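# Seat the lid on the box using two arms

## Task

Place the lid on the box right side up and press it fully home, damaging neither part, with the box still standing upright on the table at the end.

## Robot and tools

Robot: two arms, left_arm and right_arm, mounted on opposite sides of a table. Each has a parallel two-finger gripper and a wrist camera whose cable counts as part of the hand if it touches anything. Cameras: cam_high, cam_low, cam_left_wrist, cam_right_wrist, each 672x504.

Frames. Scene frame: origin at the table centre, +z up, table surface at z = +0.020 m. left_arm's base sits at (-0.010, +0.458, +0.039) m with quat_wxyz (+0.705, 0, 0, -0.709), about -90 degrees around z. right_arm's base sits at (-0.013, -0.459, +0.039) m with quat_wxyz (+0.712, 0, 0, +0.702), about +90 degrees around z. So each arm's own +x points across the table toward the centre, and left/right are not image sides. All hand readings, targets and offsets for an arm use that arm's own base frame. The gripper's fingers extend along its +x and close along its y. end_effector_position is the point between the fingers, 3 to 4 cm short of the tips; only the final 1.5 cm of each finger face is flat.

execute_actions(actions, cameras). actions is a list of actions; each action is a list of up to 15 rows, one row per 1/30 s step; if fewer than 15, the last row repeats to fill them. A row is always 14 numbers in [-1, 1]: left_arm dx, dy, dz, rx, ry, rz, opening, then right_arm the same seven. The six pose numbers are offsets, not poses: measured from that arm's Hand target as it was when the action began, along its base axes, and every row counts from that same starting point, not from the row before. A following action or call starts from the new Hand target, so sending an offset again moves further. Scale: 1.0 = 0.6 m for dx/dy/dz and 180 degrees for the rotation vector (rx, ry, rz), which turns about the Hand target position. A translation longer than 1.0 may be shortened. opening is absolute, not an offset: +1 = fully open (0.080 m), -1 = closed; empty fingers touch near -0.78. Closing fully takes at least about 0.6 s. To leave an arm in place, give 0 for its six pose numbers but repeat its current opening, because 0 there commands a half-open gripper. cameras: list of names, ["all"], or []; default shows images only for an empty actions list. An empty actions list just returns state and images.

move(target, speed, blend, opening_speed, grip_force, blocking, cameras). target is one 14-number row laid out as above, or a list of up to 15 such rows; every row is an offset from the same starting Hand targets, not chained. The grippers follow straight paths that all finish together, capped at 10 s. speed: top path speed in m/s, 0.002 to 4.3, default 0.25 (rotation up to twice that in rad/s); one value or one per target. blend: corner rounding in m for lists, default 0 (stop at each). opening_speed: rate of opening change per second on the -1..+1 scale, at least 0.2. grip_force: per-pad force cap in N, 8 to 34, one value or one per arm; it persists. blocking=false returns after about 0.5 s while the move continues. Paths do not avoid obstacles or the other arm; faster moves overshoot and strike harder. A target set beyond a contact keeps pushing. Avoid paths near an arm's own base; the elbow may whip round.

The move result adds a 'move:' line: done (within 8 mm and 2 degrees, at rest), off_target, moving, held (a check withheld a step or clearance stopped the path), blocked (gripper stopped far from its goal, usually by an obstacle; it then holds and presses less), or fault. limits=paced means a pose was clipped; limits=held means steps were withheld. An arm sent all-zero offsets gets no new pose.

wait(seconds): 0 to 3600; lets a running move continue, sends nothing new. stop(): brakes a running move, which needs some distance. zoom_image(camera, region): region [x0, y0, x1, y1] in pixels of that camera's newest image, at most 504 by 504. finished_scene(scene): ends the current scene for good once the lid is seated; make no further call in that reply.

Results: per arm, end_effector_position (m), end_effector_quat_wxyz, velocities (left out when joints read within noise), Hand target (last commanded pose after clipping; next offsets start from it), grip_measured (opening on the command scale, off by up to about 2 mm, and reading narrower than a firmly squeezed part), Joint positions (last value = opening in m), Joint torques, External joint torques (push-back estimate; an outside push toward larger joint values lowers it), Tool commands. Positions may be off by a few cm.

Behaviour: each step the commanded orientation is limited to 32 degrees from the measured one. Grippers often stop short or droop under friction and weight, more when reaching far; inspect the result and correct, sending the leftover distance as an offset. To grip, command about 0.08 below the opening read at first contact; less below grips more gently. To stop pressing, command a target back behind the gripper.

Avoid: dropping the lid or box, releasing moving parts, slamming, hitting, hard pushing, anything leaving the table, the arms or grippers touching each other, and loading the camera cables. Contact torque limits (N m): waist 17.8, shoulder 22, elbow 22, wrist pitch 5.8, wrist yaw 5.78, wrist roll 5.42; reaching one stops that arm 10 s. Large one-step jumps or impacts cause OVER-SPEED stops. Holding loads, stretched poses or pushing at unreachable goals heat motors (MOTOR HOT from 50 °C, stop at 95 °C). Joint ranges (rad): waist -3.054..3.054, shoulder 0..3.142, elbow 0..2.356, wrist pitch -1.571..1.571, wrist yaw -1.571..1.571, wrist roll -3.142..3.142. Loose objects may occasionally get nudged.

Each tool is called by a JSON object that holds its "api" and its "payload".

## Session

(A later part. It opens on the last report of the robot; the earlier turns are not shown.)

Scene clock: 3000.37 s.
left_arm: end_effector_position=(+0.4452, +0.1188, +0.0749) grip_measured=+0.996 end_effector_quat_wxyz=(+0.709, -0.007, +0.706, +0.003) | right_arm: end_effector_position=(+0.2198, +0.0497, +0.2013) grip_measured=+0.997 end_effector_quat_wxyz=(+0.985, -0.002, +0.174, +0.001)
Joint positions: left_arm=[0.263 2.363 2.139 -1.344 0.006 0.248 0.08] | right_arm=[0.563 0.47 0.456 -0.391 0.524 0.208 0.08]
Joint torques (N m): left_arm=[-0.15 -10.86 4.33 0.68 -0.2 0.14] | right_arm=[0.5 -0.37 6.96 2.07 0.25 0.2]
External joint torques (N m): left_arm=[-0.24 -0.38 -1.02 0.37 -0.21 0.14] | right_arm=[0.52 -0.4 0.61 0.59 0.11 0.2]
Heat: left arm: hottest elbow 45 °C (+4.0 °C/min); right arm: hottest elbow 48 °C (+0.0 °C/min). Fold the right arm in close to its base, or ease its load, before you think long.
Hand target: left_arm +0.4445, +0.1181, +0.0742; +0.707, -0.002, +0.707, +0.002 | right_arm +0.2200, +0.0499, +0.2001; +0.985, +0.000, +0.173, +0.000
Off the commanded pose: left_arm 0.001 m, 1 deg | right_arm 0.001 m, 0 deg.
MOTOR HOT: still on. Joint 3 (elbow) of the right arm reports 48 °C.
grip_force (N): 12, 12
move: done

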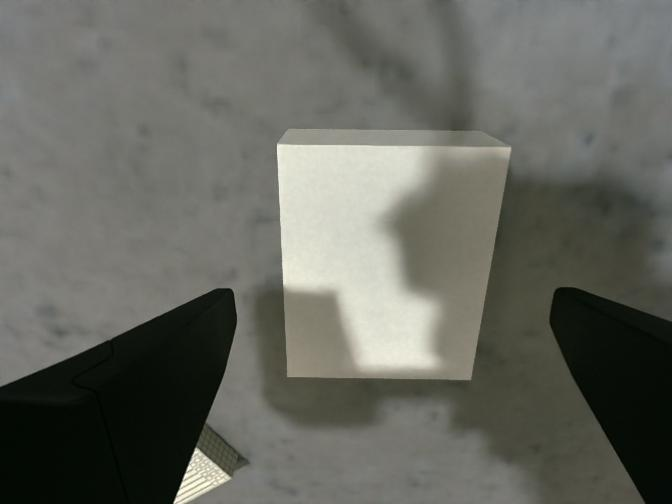

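{"api": "move", "payload": {"target": [[0,0,-0.062,0,0,-0.004,1,0,0,0,0,0,0,1],[0,0,-0.062,0,0,-0.004,0.4,0,0,0,0,0,0,1]], "speed": 0.12, "opening_speed": 1, "cameras": ["cam_left_wrist","cam_right_wrist"]}}

{"api": "zoom_image", "payload": {"camera": "cam_right_wrist", "region": [440, 160, 640, 330]}}

Scene clock: 3011.23 s.
left_arm: end_effector_position=(+0.4458, +0.1190, +0.0395) grip_measured=+0.547 end_effector_quat_wxyz=(+0.710, -0.002, +0.704, +0.000) | right_arm: end_effector_position=(+0.2198, +0.0497, +0.2013) grip_measured=+0.997 end_effector_quat_wxyz=(+0.985, -0.002, +0.174, +0.001)
Joint positions: left_arm=[0.263 2.37 2.011 -1.204 0.006 0.261 0.06] | right_arm=[0.563 0.47 0.456 -0.391 0.524 0.208 0.08]
Joint torques (N m): left_arm=[-0.23 -10.17 4.17 0.67 -0.2 0.16] | right_arm=[0.34 -0.46 6.58 2.05 0.27 0.16]
External joint torques (N m): left_arm=[-0.09 0.25 -1.13 0.35 -0.23 0.16] | right_arm=[0.34 -0.47 0.2 0.56 0.14 0.16]
Heat: left arm: hottest elbow 43 °C (+2.0 °C/min); right arm: hottest elbow 48 °C (-1.0 °C/min). Fold the right arm in close to its base, or ease its load, before you think long.
Hand target: left_arm +0.4445, +0.1181, +0.0371; +0.708, +0.002, +0.707, -0.002 | right_arm +0.2200, +0.0499, +0.2001; +0.985, +0.000, +0.173, +0.000
Off the commanded pose: left_arm 0.003 m, 1 deg | right_arm 0.001 m, 0 deg.
MOTOR HOT: still on. Joint 3 (elbow) of the right arm reports 48 °C.
grip_force (N): 12, 12
move: done

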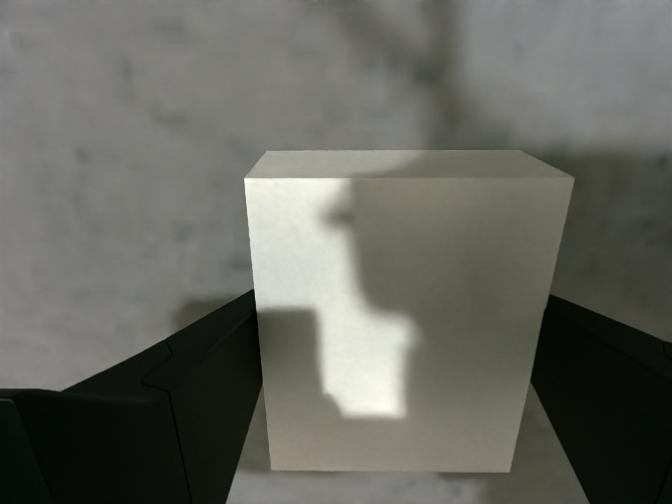

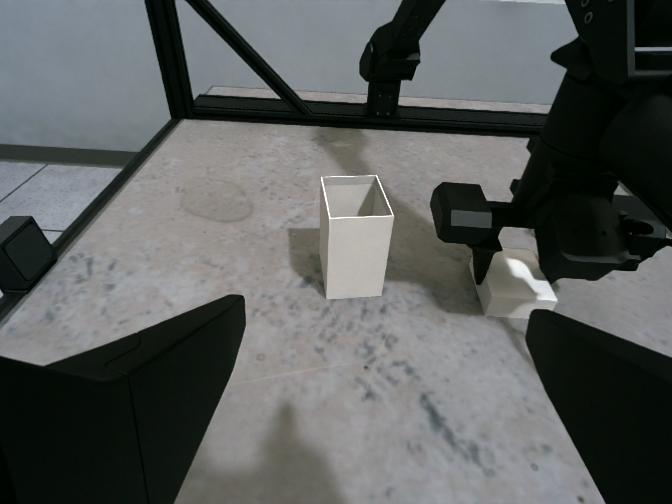

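Scaled by 2.520 from the camera's image (finer frame: 960x720).

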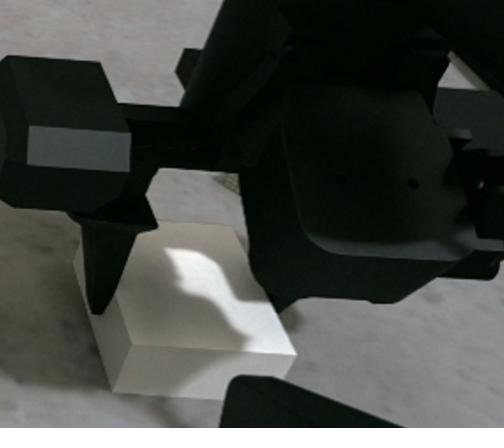

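{"api": "move", "payload": {"target": [[0,0,0.188,0,0,0,0.4,0,0,0,0,0,0,1],[-0.0075,-0.2735,0.2,0,0,0.0678,0.4,0,0,0,0,0,0,1]], "speed": 0.25, "blend": [0.02,0], "cameras": ["cam_low","cam_right_wrist","cam_left_wrist"]}}

{"api": "zoom_image", "payload": {"camera": "cam_right_wrist", "region": [290, 110, 440, 310]}}

{"api": "zoom_image", "payload": {"camera": "cam_low", "region": [230, 120, 350, 210]}}

Scene clock: 3050.03 s.
left_arm: end_effector_position=(+0.4411, -0.0464, +0.1495) grip_measured=+0.547 end_effector_quat_wxyz=(+0.713, -0.075, +0.694, +0.069) | right_arm: end_effector_position=(+0.2198, +0.0497, +0.2013) grip_measured=+0.997 end_effector_quat_wxyz=(+0.985, -0.002, +0.174, +0.001)
Joint positions: left_arm=[-0.104 2.291 2.315 -1.568 0.003 -0.307 0.06] | right_arm=[0.563 0.47 0.456 -0.391 0.524 0.208 0.08]
Joint torques (N m): left_arm=[-0.12 -12.04 4.56 0.49 -0.15 -0.14] | right_arm=[0.34 -0.35 6.72 2.07 0.24 0.19]
External joint torques (N m): left_arm=[-0.17 -2.39 -0.5 0.12 -0.14 -0.14] | right_arm=[0.35 -0.39 0.4 0.6 0.11 0.19]
Heat: left arm: hottest shoulder 45 °C (+5.1 °C/min); right arm: hottest wrist pitch 49 °C (+3.0 °C/min). Fold the right arm in close to its base, or ease its load, before you think long.
Hand target: left_arm +0.4400, -0.0461, +0.1571; +0.704, -0.073, +0.703, +0.073 | right_arm +0.2200, +0.0499, +0.2001; +0.985, +0.000, +0.173, +0.000
Off the commanded pose: left_arm 0.008 m, 2 deg | right_arm 0.001 m, 0 deg.
MOTOR HOT: still on. Joint 4 (wrist pitch) of the right arm reports 49 °C.
joint sent to its limit (left arm) — joint 4 (wrist pitch), lower limit. The joint targets still meet the commanded pose.
grip_force (N): 12, 12
move: done
Images, in order (width x height): cam_low 672x504, cam_left_wrist 672x504, cam_right_wrist 672x504.

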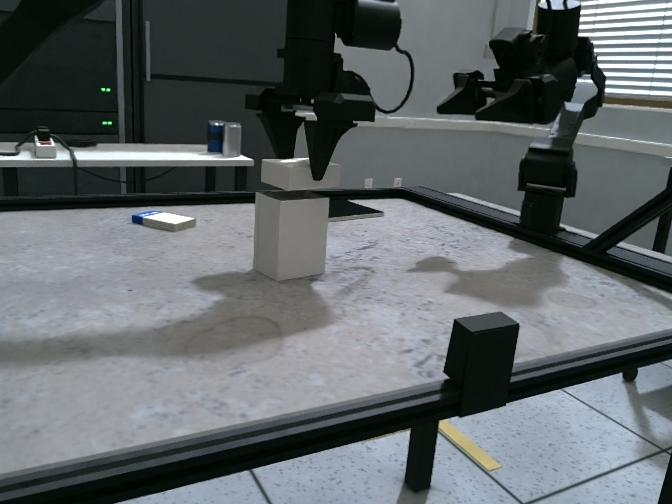

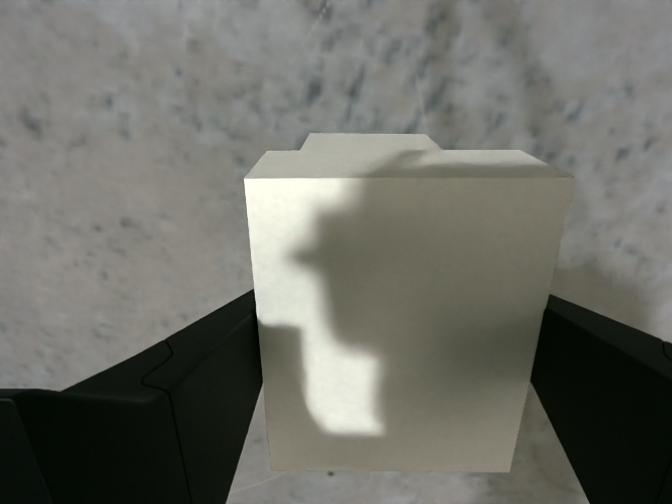

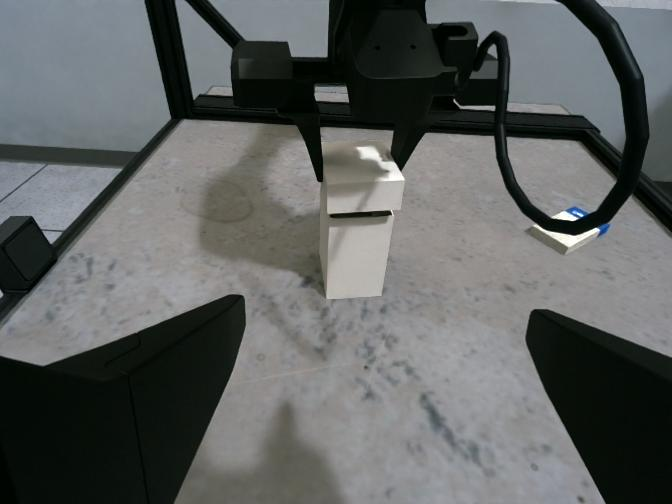

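Scaled by 2.520 from the camera's image (finer frame: 960x720).

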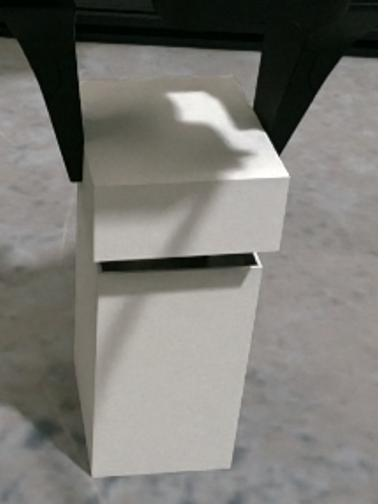

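Scaled by 4.200 from the camera's image (finer frame: 960x720).

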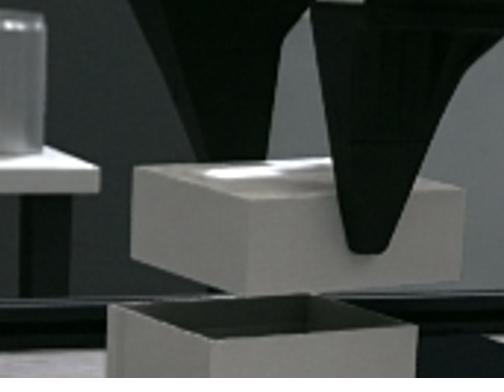

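{"api": "move", "payload": {"target": [-0.0208,-0.0017,-0.005,0,0,-0.0111,0.4,0,0,0,0,0,0,1], "speed": 0.1, "cameras": ["cam_low","cam_right_wrist"]}}

{"api": "zoom_image", "payload": {"camera": "cam_right_wrist", "region": [310, 160, 410, 240]}}

{"api": "zoom_image", "payload": {"camera": "cam_low", "region": [240, 150, 340, 210]}}

Scene clock: 3094.67 s.
left_arm: end_effector_position=(+0.4299, -0.0466, +0.1474) grip_measured=+0.547 end_effector_quat_wxyz=(+0.703, -0.064, +0.706, +0.063) | right_arm: end_effector_position=(+0.2198, +0.0497, +0.2013) grip_measured=+0.997 end_effector_quat_wxyz=(+0.985, -0.002, +0.174, +0.001)
Joint positions: left_arm=[-0.107 2.26 2.253 -1.568 0.003 -0.287 0.06] | right_arm=[0.563 0.47 0.456 -0.391 0.524 0.208 0.08]
Joint torques (N m): left_arm=[-0.22 -11.95 4.16 0.45 -0.15 0.12] | right_arm=[0.38 -0.4 6.78 2.09 0.3 0.18]
External joint torques (N m): left_arm=[-0.2 -2.28 -0.99 0.13 -0.14 0.12] | right_arm=[0.39 -0.43 0.43 0.6 0.16 0.17]
Heat: left arm: hottest shoulder 51 °C (+7.0 °C/min); right arm: hottest wrist pitch 50 °C (+1.0 °C/min). Fold the left arm in close to its base, or ease its load, before you think long. Fold the right arm in close to its base, or ease its load, before you think long.
Hand target: left_arm +0.4275, -0.0471, +0.1539; +0.705, -0.061, +0.704, +0.061 | right_arm +0.2200, +0.0499, +0.2001; +0.985, +0.000, +0.173, +0.000
Off the commanded pose: left_arm 0.007 m, 1 deg | right_arm 0.001 m, 0 deg.
MOTOR HOT: joint 2 (shoulder) of the left arm reports 51 °C; the controller stops that arm at 95 °C. To cool a motor, set the load down, stop pushing, or move to a pose that needs little force.
MOTOR HOT: still on. Joint 4 (wrist pitch) of the right arm reports 50 °C.
joint sent to its limit (left arm) — joint 4 (wrist pitch), lower limit. The joint targets still meet the commanded pose.
grip_force (N): 12, 12
move: done

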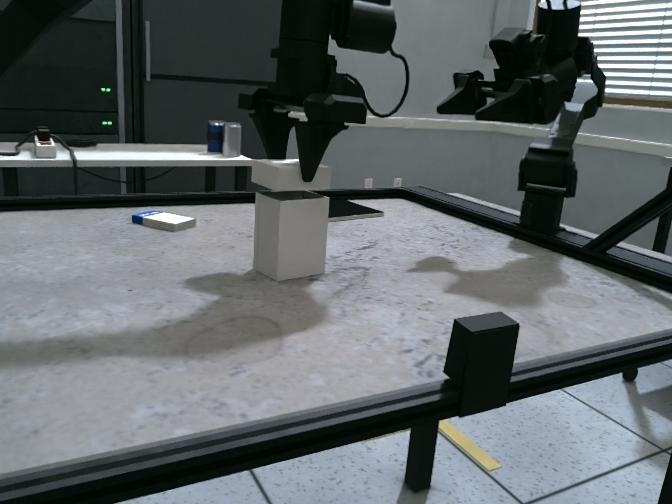

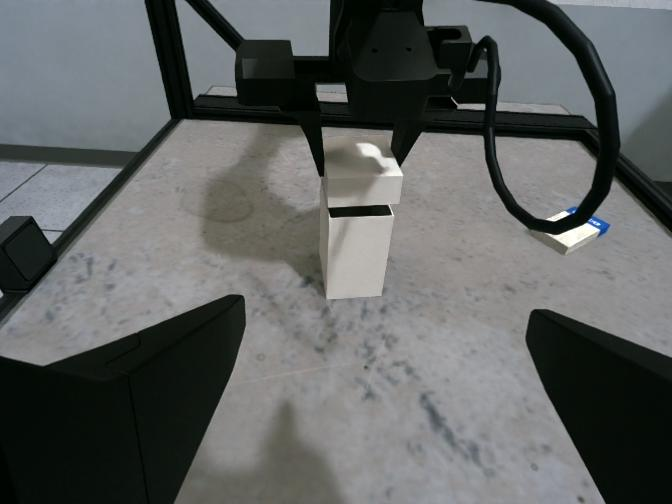

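Scaled by 5.040 from the camera's image (finer frame: 960x720).

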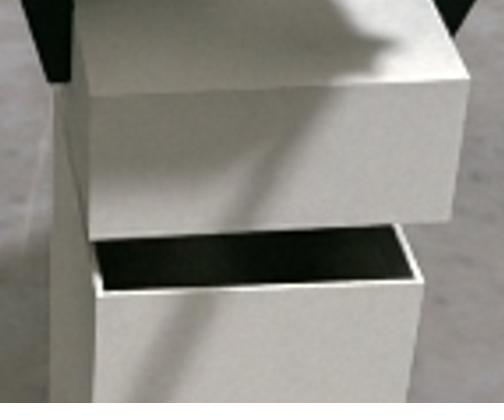

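Scaled by 5.040 from the camera's image (finer frame: 960x720).

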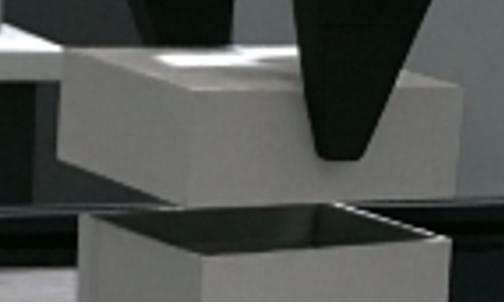

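{"api": "move", "payload": {"target": [0.0012,0.0005,-0.0133,-0.005,-0.0099,0.0039,0.4,0,0,0,0,0,0,1], "speed": 0.05, "cameras": ["cam_low","cam_right_wrist"]}}

{"api": "zoom_image", "payload": {"camera": "cam_right_wrist", "region": [310, 160, 410, 240]}}

{"api": "zoom_image", "payload": {"camera": "cam_low", "region": [240, 150, 340, 210]}}

Scene clock: 3166.67 s.
left_arm: end_effector_position=(+0.4298, -0.0471, +0.1400) grip_measured=+0.547 end_effector_quat_wxyz=(+0.711, -0.067, +0.698, +0.060) | right_arm: end_effector_position=(+0.2198, +0.0497, +0.2013) grip_measured=+0.997 end_effector_quat_wxyz=(+0.985, -0.002, +0.174, +0.001)
Joint positions: left_arm=[-0.107 2.221 2.159 -1.489 0.007 -0.287 0.06] | right_arm=[0.563 0.47 0.456 -0.391 0.524 0.208 0.08]
Joint torques (N m): left_arm=[0.15 -11.79 4.05 0.72 0.17 -0.09] | right_arm=[0.24 -0.4 6.83 2.07 0.26 0.19]
External joint torques (N m): left_arm=[0.15 -2.23 -1.18 0.39 0.18 -0.09] | right_arm=[0.24 -0.41 0.45 0.58 0.14 0.19]
Heat: left arm: hottest shoulder 56 °C (+3.0 °C/min); right arm: hottest wrist pitch 51 °C (+1.0 °C/min). Fold the left arm in close to its base, or ease its load, before you think long. Fold the right arm in close to its base, or ease its load, before you think long.
Hand target: left_arm +0.4283, -0.0468, +0.1461; +0.715, -0.072, +0.693, +0.059 | right_arm +0.2200, +0.0499, +0.2001; +0.985, +0.000, +0.173, +0.000
Off the commanded pose: left_arm 0.006 m, 1 deg | right_arm 0.001 m, 0 deg.
MOTOR HOT: still on. Joint 2 (shoulder) of the left arm reports 56 °C.
MOTOR HOT: still on. Joint 4 (wrist pitch) of the right arm reports 51 °C.
grip_force (N): 12, 12
move: done

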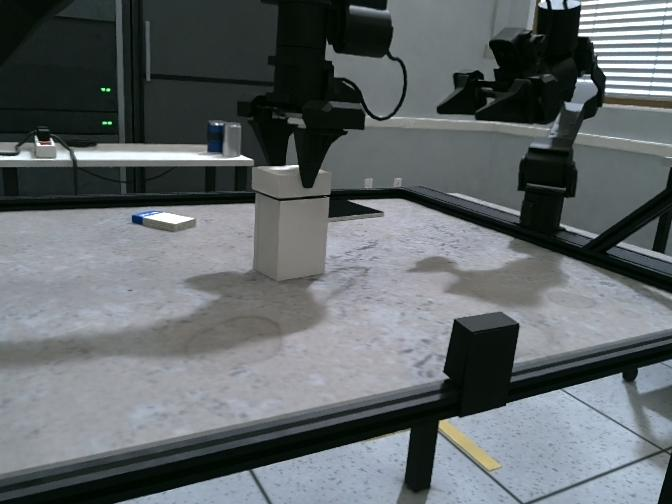

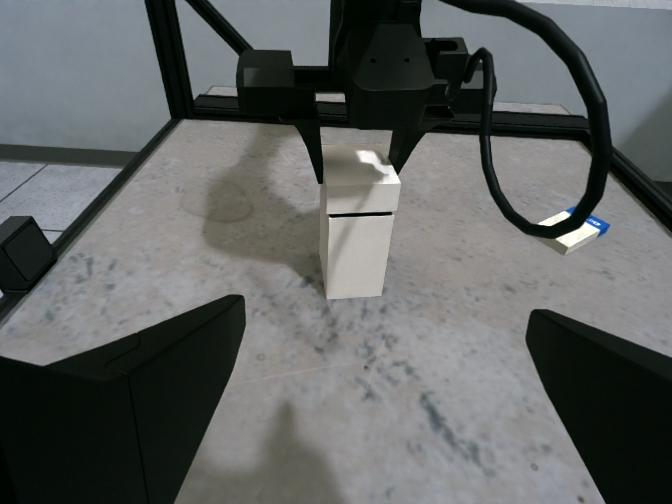

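Scaled by 5.040 from the camera's image (finer frame: 960x720).

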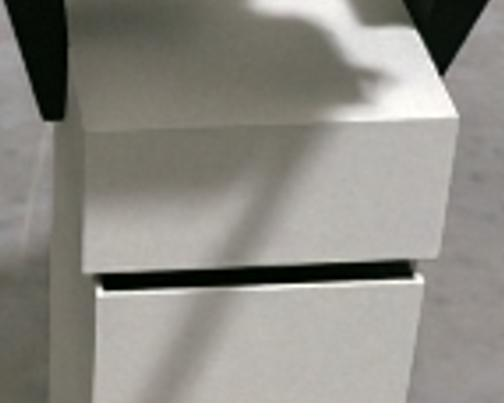

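Scaled by 5.040 from the camera's image (finer frame: 960x720).

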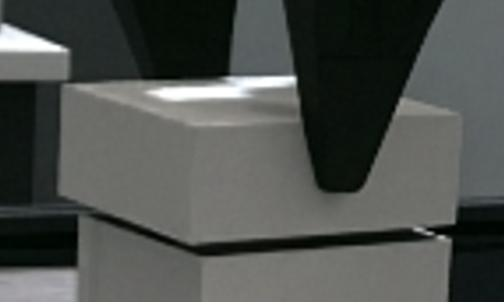

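{"api": "move", "payload": {"target": [0.0053,0.0017,0.0015,-0.0041,0.0038,0.0056,0.4,0,0,0,0,0,0,1], "speed": 0.05, "cameras": ["cam_low","cam_right_wrist"]}}

{"api": "zoom_image", "payload": {"camera": "cam_right_wrist", "region": [310, 160, 410, 240]}}

{"api": "zoom_image", "payload": {"camera": "cam_low", "region": [240, 150, 340, 210]}}

Scene clock: 3200.60 s.
left_arm: end_effector_position=(+0.4287, -0.0458, +0.1445) grip_measured=+0.547 end_effector_quat_wxyz=(+0.706, -0.077, +0.701, +0.061) | right_arm: end_effector_position=(+0.2198, +0.0497, +0.2013) grip_measured=+0.997 end_effector_quat_wxyz=(+0.985, -0.002, +0.174, +0.001)
Joint positions: left_arm=[-0.099 2.228 2.188 -1.519 0.021 -0.295 0.06] | right_arm=[0.563 0.47 0.456 -0.391 0.524 0.208 0.08]
Joint torques (N m): left_arm=[0.18 -9.15 6.56 0.51 0.19 -0.13] | right_arm=[0.28 -0.35 6.8 2.05 0.28 0.17]
External joint torques (N m): left_arm=[0.24 0.37 1.41 0.2 0.18 -0.13] | right_arm=[0.28 -0.39 0.48 0.57 0.15 0.17]
Heat: left arm: hottest shoulder 53 °C (-3.0 °C/min); right arm: hottest wrist pitch 51 °C (+1.0 °C/min). Fold the left arm in close to its base, or ease its load, before you think long. Fold the right arm in close to its base, or ease its load, before you think long.
Hand target: left_arm +0.4314, -0.0458, +0.1468; +0.709, -0.082, +0.697, +0.061 | right_arm +0.2200, +0.0499, +0.2001; +0.985, +0.000, +0.173, +0.000
Off the commanded pose: left_arm 0.004 m, 1 deg | right_arm 0.001 m, 0 deg.
MOTOR HOT: still on. Joint 2 (shoulder) of the left arm reports 53 °C.
MOTOR HOT: still on. Joint 4 (wrist pitch) of the right arm reports 51 °C.
grip_force (N): 12, 12
move: done

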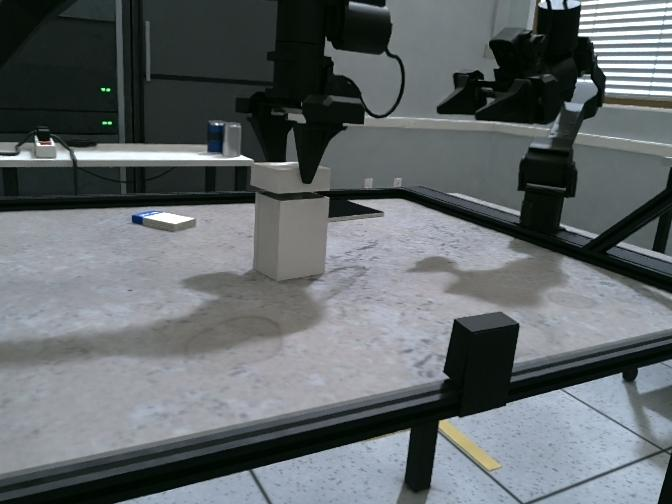

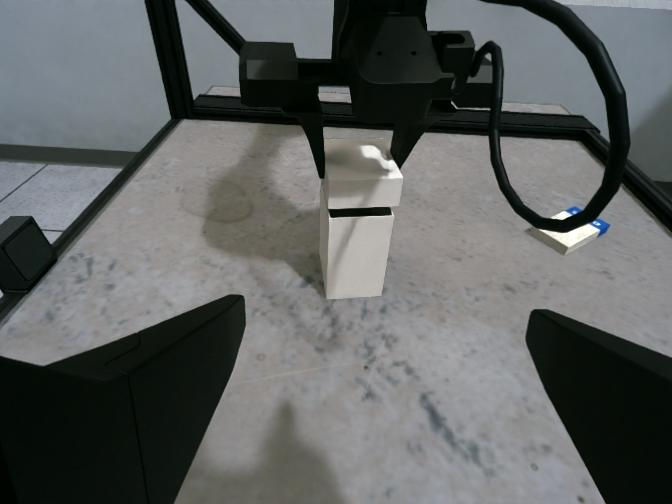

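Scaled by 5.040 from the camera's image (finer frame: 960x720).

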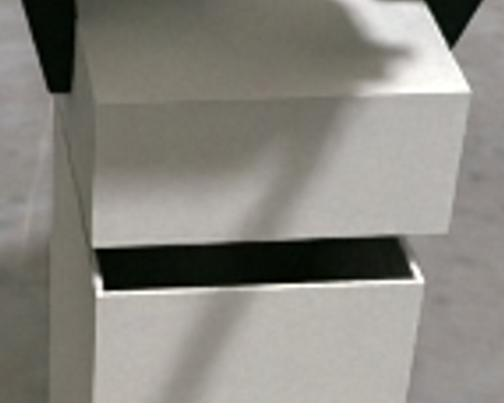

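Scaled by 5.040 from the camera's image (finer frame: 960x720).

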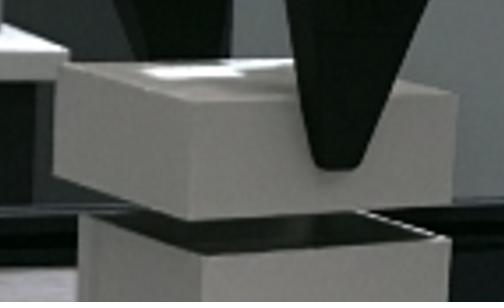

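{"api": "move", "payload": {"target": [0.0058,-0.0012,-0.009,0,0,0,0.4,0,0,0,0,0,0,1], "speed": 0.04, "cameras": ["cam_low","cam_right_wrist"]}}

{"api": "zoom_image", "payload": {"camera": "cam_right_wrist", "region": [310, 160, 410, 240]}}

{"api": "zoom_image", "payload": {"camera": "cam_low", "region": [240, 150, 340, 210]}}

Scene clock: 3217.00 s.
left_arm: end_effector_position=(+0.4316, -0.0461, +0.1390) grip_measured=+0.547 end_effector_quat_wxyz=(+0.705, -0.077, +0.702, +0.061) | right_arm: end_effector_position=(+0.2198, +0.0497, +0.2013) grip_measured=+0.997 end_effector_quat_wxyz=(+0.985, -0.002, +0.174, +0.001)
Joint positions: left_arm=[-0.099 2.242 2.19 -1.509 0.021 -0.295 0.06] | right_arm=[0.563 0.47 0.456 -0.391 0.524 0.208 0.08]
Joint torques (N m): left_arm=[0.09 -9.32 6.53 0.67 0.2 -0.14] | right_arm=[0.24 -0.4 6.72 2.05 0.28 0.16]
External joint torques (N m): left_arm=[0.07 0.37 1.3 0.36 0.2 -0.14] | right_arm=[0.24 -0.41 0.31 0.55 0.15 0.16]
Heat: left arm: hottest shoulder 49 °C (-7.0 °C/min); right arm: hottest wrist pitch 51 °C (+1.0 °C/min). Fold the left arm in close to its base, or ease its load, before you think long. Fold the right arm in close to its base, or ease its load, before you think long.
Hand target: left_arm +0.4349, -0.0465, +0.1416; +0.710, -0.082, +0.697, +0.061 | right_arm +0.2200, +0.0499, +0.2001; +0.985, +0.000, +0.173, +0.000
Off the commanded pose: left_arm 0.004 m, 1 deg | right_arm 0.001 m, 0 deg.
MOTOR HOT: still on. Joint 2 (shoulder) of the left arm reports 49 °C.
MOTOR HOT: still on. Joint 4 (wrist pitch) of the right arm reports 51 °C.
grip_force (N): 12, 12
move: done

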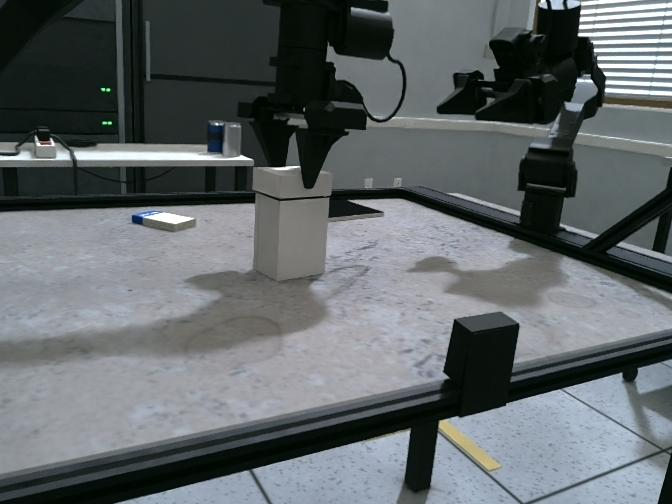

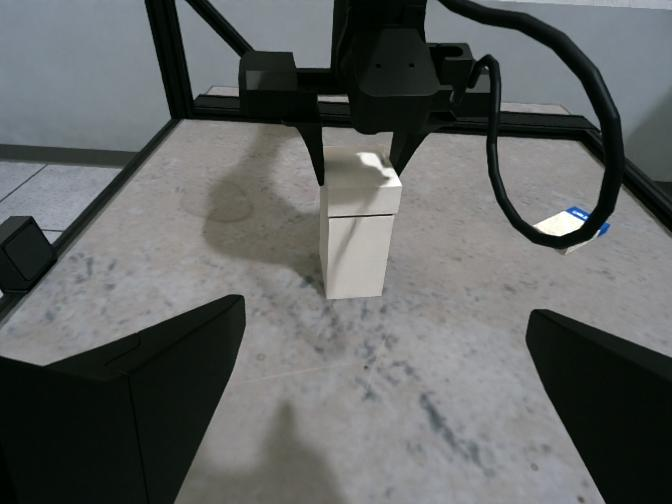

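Scaled by 5.040 from the camera's image (finer frame: 960x720).

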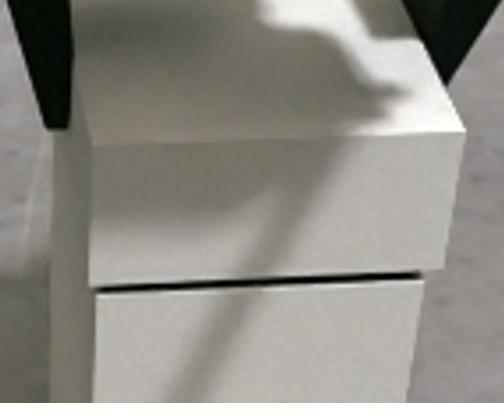

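Scaled by 5.040 from the camera's image (finer frame: 960x720).

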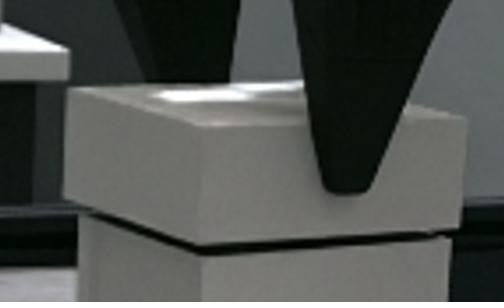

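{"api": "move", "payload": {"target": [0.0017,0,-0.0075,0,0,0,0.4,0,0,0,0,0,0,1], "speed": 0.03, "cameras": ["cam_low","cam_right_wrist"]}}

{"api": "zoom_image", "payload": {"camera": "cam_right_wrist", "region": [310, 160, 410, 240]}}

{"api": "zoom_image", "payload": {"camera": "cam_low", "region": [240, 150, 340, 210]}}

Scene clock: 3241.13 s.
left_arm: end_effector_position=(+0.4353, -0.0465, +0.1391) grip_measured=+0.547 end_effector_quat_wxyz=(+0.711, -0.078, +0.696, +0.060) | right_arm: end_effector_position=(+0.2198, +0.0497, +0.2013) grip_measured=+0.997 end_effector_quat_wxyz=(+0.985, -0.002, +0.174, +0.001)
Joint positions: left_arm=[-0.099 2.242 2.19 -1.492 0.021 -0.295 0.06] | right_arm=[0.563 0.47 0.456 -0.391 0.524 0.208 0.08]
Joint torques (N m): left_arm=[0.05 -9.29 4.86 0.73 0.22 -0.11] | right_arm=[0.4 -0.35 6.73 2.05 0.28 0.17]
External joint torques (N m): left_arm=[0.06 0.39 -0.37 0.38 0.22 -0.11] | right_arm=[0.38 -0.36 0.32 0.55 0.15 0.17]
Heat: left arm: hottest shoulder 50 °C (-4.1 °C/min); right arm: hottest wrist pitch 51 °C (+0.0 °C/min). Fold the left arm in close to its base, or ease its load, before you think long. Fold the right arm in close to its base, or ease its load, before you think long.
Hand target: left_arm +0.4359, -0.0465, +0.1371; +0.710, -0.082, +0.697, +0.061 | right_arm +0.2200, +0.0499, +0.2001; +0.985, +0.000, +0.173, +0.000
Off the commanded pose: left_arm 0.002 m, 0 deg | right_arm 0.001 m, 0 deg.
MOTOR HOT: still on. Joint 2 (shoulder) of the left arm reports 50 °C.
MOTOR HOT: still on. Joint 4 (wrist pitch) of the right arm reports 51 °C.
grip_force (N): 12, 12
move: done

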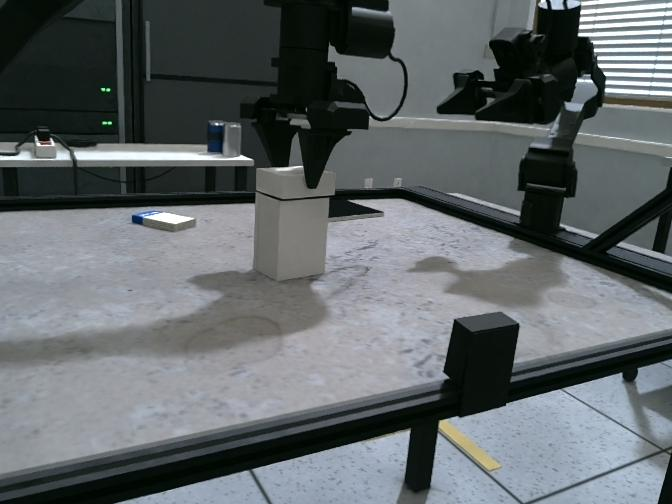

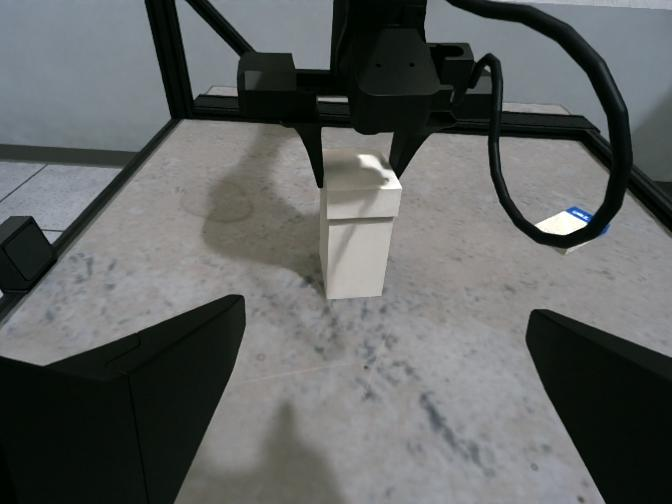

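Scaled by 5.040 from the camera's image (finer frame: 960x720).

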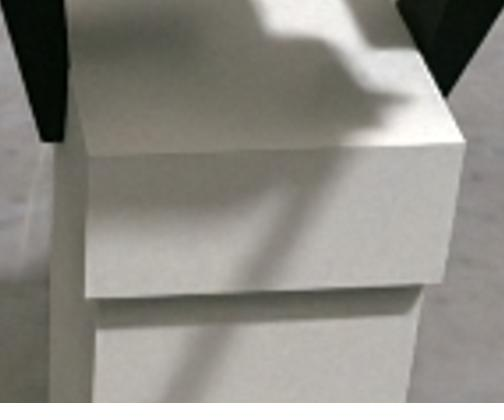

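Scaled by 5.040 from the camera's image (finer frame: 960x720).

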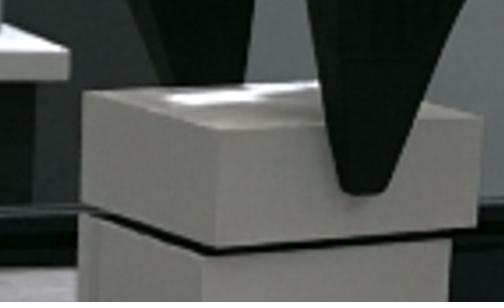

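{"api": "move", "payload": {"target": [[0,0,0.02,0,0,0,0.4,0,0,0,0,0,0,1],[-0.0197,-0.0125,0.0232,0.0408,-0.0377,0,0.4,0,0,0,0,0,0,1]], "speed": 0.08, "cameras": ["cam_low","cam_right_wrist"]}}

{"api": "zoom_image", "payload": {"camera": "cam_right_wrist", "region": [310, 140, 410, 240]}}

{"api": "zoom_image", "payload": {"camera": "cam_low", "region": [240, 140, 340, 215]}}

Scene clock: 3298.00 s.
left_arm: end_effector_position=(+0.4257, -0.0544, +0.1452) grip_measured=+0.547 end_effector_quat_wxyz=(+0.749, -0.039, +0.655, +0.098) | right_arm: end_effector_position=(+0.2198, +0.0497, +0.2013) grip_measured=+0.997 end_effector_quat_wxyz=(+0.985, -0.002, +0.174, +0.001)
Joint positions: left_arm=[-0.168 2.109 1.992 -1.347 -0.115 -0.357 0.06] | right_arm=[0.563 0.47 0.456 -0.391 0.524 0.208 0.08]
Joint torques (N m): left_arm=[-0.17 -11.25 4.29 0.85 -0.33 -0.11] | right_arm=[0.41 -0.32 6.77 2.05 0.32 0.18]
External joint torques (N m): left_arm=[-0.16 -2.14 -1.15 0.37 -0.25 -0.11] | right_arm=[0.4 -0.36 0.41 0.56 0.2 0.18]
Heat: left arm: hottest shoulder 50 °C (+0.0 °C/min); right arm: hottest wrist pitch 52 °C (+1.0 °C/min). Fold the left arm in close to its base, or ease its load, before you think long. Fold the right arm in close to its base, or ease its load, before you think long.
Hand target: left_arm +0.4241, -0.0541, +0.1510; +0.753, -0.040, +0.649, +0.100 | right_arm +0.2200, +0.0499, +0.2001; +0.985, +0.000, +0.173, +0.000
Off the commanded pose: left_arm 0.006 m, 1 deg | right_arm 0.001 m, 0 deg.
MOTOR HOT: still on. Joint 2 (shoulder) of the left arm reports 50 °C.
MOTOR HOT: still on. Joint 4 (wrist pitch) of the right arm reports 52 °C.
grip_force (N): 12, 12
move: done

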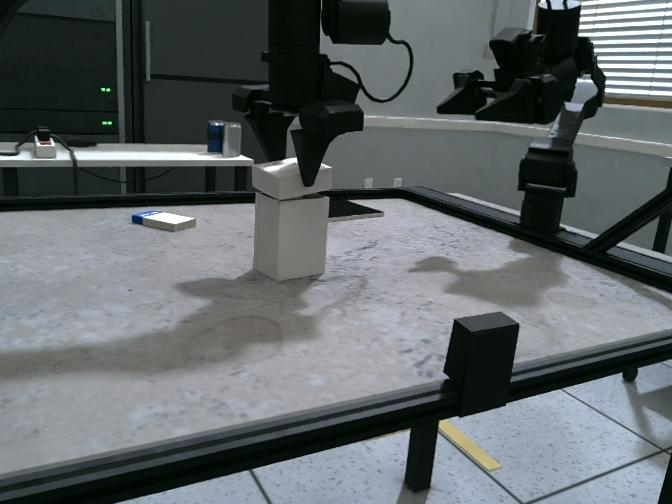

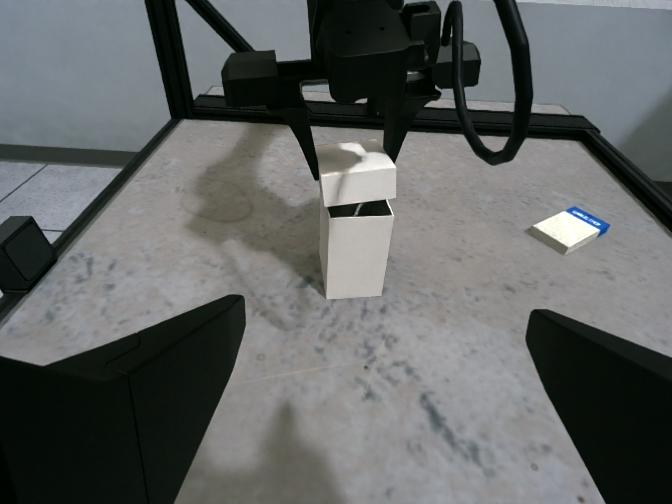

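Scaled by 5.040 from the camera's image (finer frame: 960x720).

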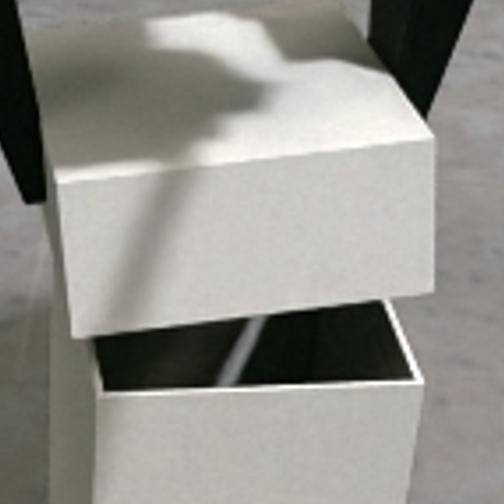

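Scaled by 5.040 from the camera's image (finer frame: 960x720).

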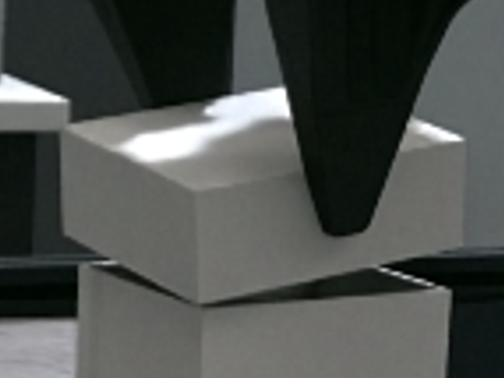

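{"api": "move", "payload": {"target": [0,0,-0.012,0,0,0,0.4,0,0,0,0,0,0,1], "speed": 0.04, "cameras": ["cam_low","cam_right_wrist"]}}

{"api": "zoom_image", "payload": {"camera": "cam_right_wrist", "region": [310, 140, 410, 240]}}

{"api": "zoom_image", "payload": {"camera": "cam_low", "region": [240, 140, 340, 215]}}

Scene clock: 3327.57 s.
left_arm: end_effector_position=(+0.4256, -0.0544, +0.1382) grip_measured=+0.547 end_effector_quat_wxyz=(+0.749, -0.039, +0.654, +0.098) | right_arm: end_effector_position=(+0.2198, +0.0497, +0.2013) grip_measured=+0.997 end_effector_quat_wxyz=(+0.985, -0.002, +0.174, +0.001)
Joint positions: left_arm=[-0.168 2.104 1.957 -1.316 -0.115 -0.357 0.06] | right_arm=[0.563 0.47 0.456 -0.391 0.524 0.208 0.08]
Joint torques (N m): left_arm=[-0.01 -11.3 4.33 0.87 -0.34 -0.13] | right_arm=[0.37 -0.45 6.66 2.05 0.29 0.15]
External joint torques (N m): left_arm=[-0.03 -2.24 -1.09 0.4 -0.26 -0.13] | right_arm=[0.36 -0.48 0.31 0.57 0.16 0.14]
Heat: left arm: hottest shoulder 50 °C (+0.0 °C/min); right arm: hottest wrist pitch 52 °C (+1.0 °C/min). Fold the left arm in close to its base, or ease its load, before you think long. Fold the right arm in close to its base, or ease its load, before you think long.
Hand target: left_arm +0.4241, -0.0540, +0.1437; +0.753, -0.040, +0.649, +0.100 | right_arm +0.2200, +0.0499, +0.2001; +0.985, +0.000, +0.173, +0.000
Off the commanded pose: left_arm 0.006 m, 1 deg | right_arm 0.001 m, 0 deg.
MOTOR HOT: still on. Joint 2 (shoulder) of the left arm reports 50 °C.
MOTOR HOT: still on. Joint 4 (wrist pitch) of the right arm reports 52 °C.
grip_force (N): 12, 12
move: done

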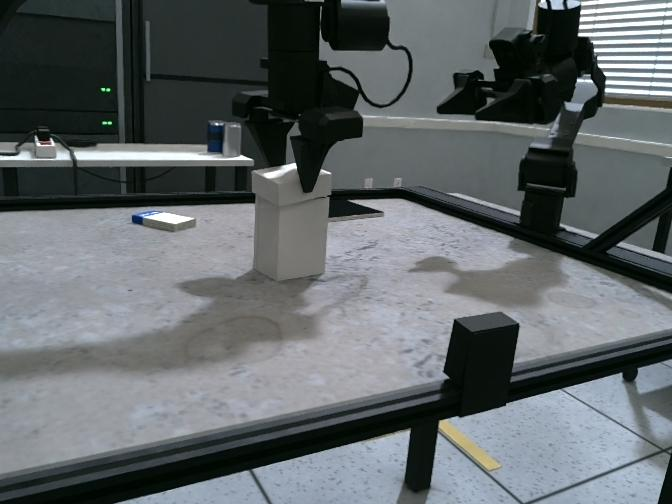

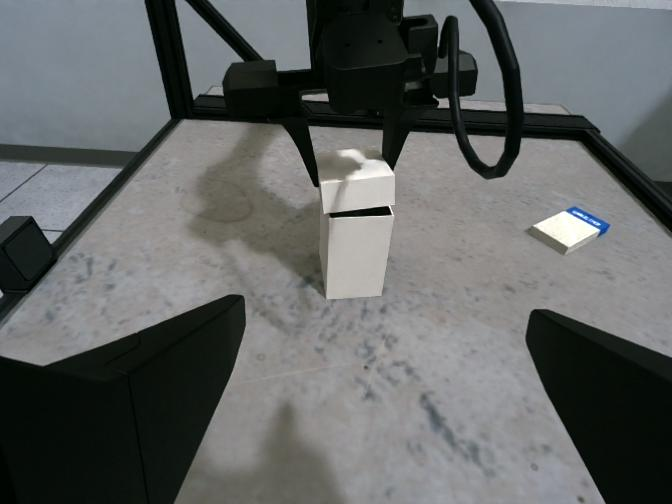

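Scaled by 5.040 from the camera's image (finer frame: 960x720).

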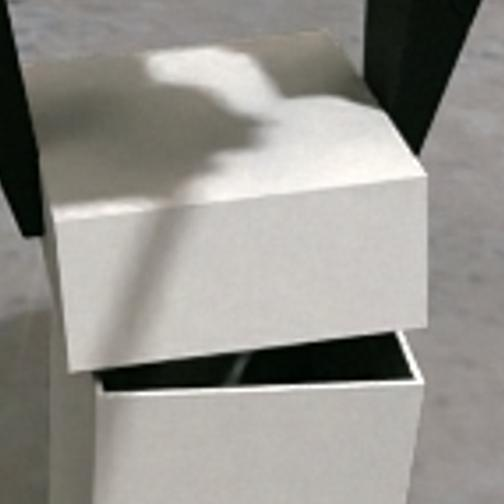

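Scaled by 5.040 from the camera's image (finer frame: 960x720).

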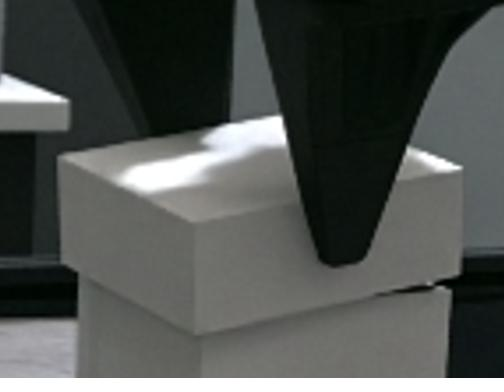

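{"api": "move", "payload": {"target": [0.008,0.008,0,0,0,0,0.4,0,0,0,0,0,0,1], "speed": 0.02, "cameras": ["cam_low","cam_right_wrist"]}}

{"api": "zoom_image", "payload": {"camera": "cam_right_wrist", "region": [310, 140, 410, 240]}}

{"api": "zoom_image", "payload": {"camera": "cam_low", "region": [240, 140, 340, 215]}}

Scene clock: 3338.20 s.
left_arm: end_effector_position=(+0.4256, -0.0504, +0.1387) grip_measured=+0.547 end_effector_quat_wxyz=(+0.748, -0.041, +0.655, +0.100) | right_arm: end_effector_position=(+0.2198, +0.0497, +0.2013) grip_measured=+0.997 end_effector_quat_wxyz=(+0.985, -0.002, +0.174, +0.001)
Joint positions: left_arm=[-0.158 2.104 1.959 -1.32 -0.115 -0.353 0.06] | right_arm=[0.563 0.47 0.456 -0.391 0.524 0.208 0.08]
Joint torques (N m): left_arm=[0.27 -9.32 6.91 0.65 -0.28 0.14] | right_arm=[0.37 -0.28 6.8 2.06 0.29 0.15]
External joint torques (N m): left_arm=[0.3 -0.3 1.49 0.16 -0.19 0.14] | right_arm=[0.38 -0.32 0.48 0.59 0.15 0.15]
Heat: left arm: hottest shoulder 49 °C (-1.0 °C/min); right arm: hottest wrist pitch 52 °C (+1.0 °C/min). Fold the left arm in close to its base, or ease its load, before you think long. Fold the right arm in close to its base, or ease its load, before you think long.
Hand target: left_arm +0.4289, -0.0492, +0.1438; +0.753, -0.040, +0.649, +0.100 | right_arm +0.2200, +0.0499, +0.2001; +0.985, +0.000, +0.173, +0.000
Off the commanded pose: left_arm 0.006 m, 1 deg | right_arm 0.001 m, 0 deg.
MOTOR HOT: still on. Joint 2 (shoulder) of the left arm reports 49 °C.
MOTOR HOT: still on. Joint 4 (wrist pitch) of the right arm reports 52 °C.
grip_force (N): 12, 12
move: done

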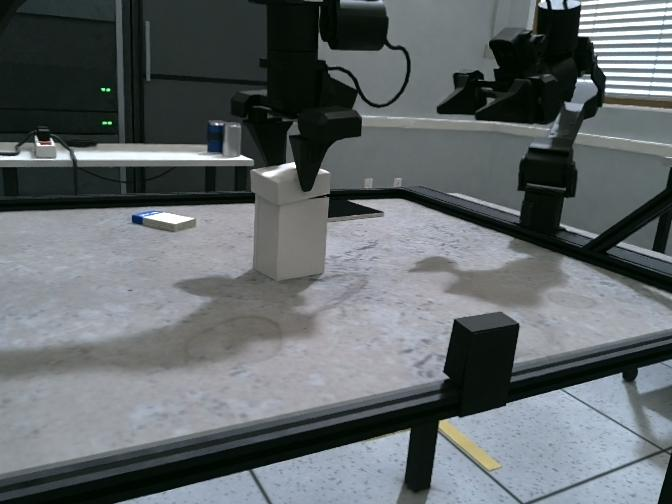

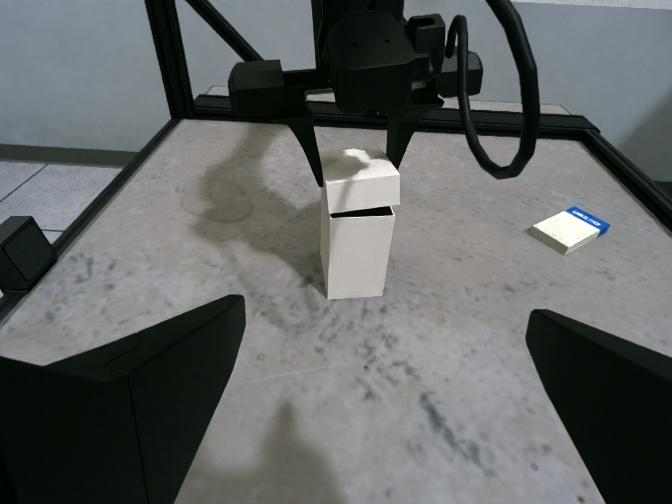

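Scaled by 5.040 from the camera's image (finer frame: 960x720).

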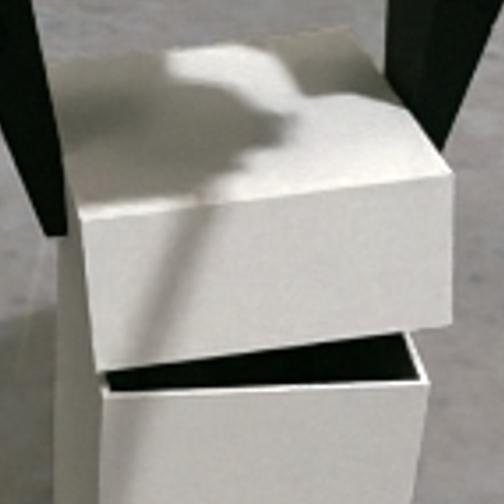

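Scaled by 5.040 from the camera's image (finer frame: 960x720).

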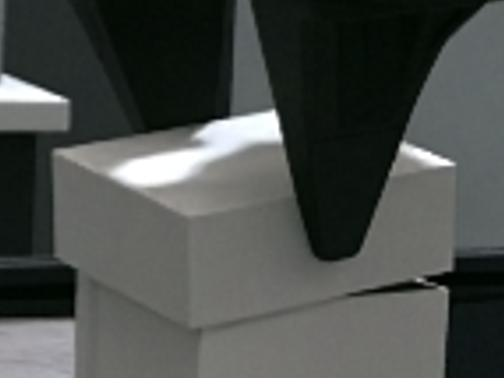

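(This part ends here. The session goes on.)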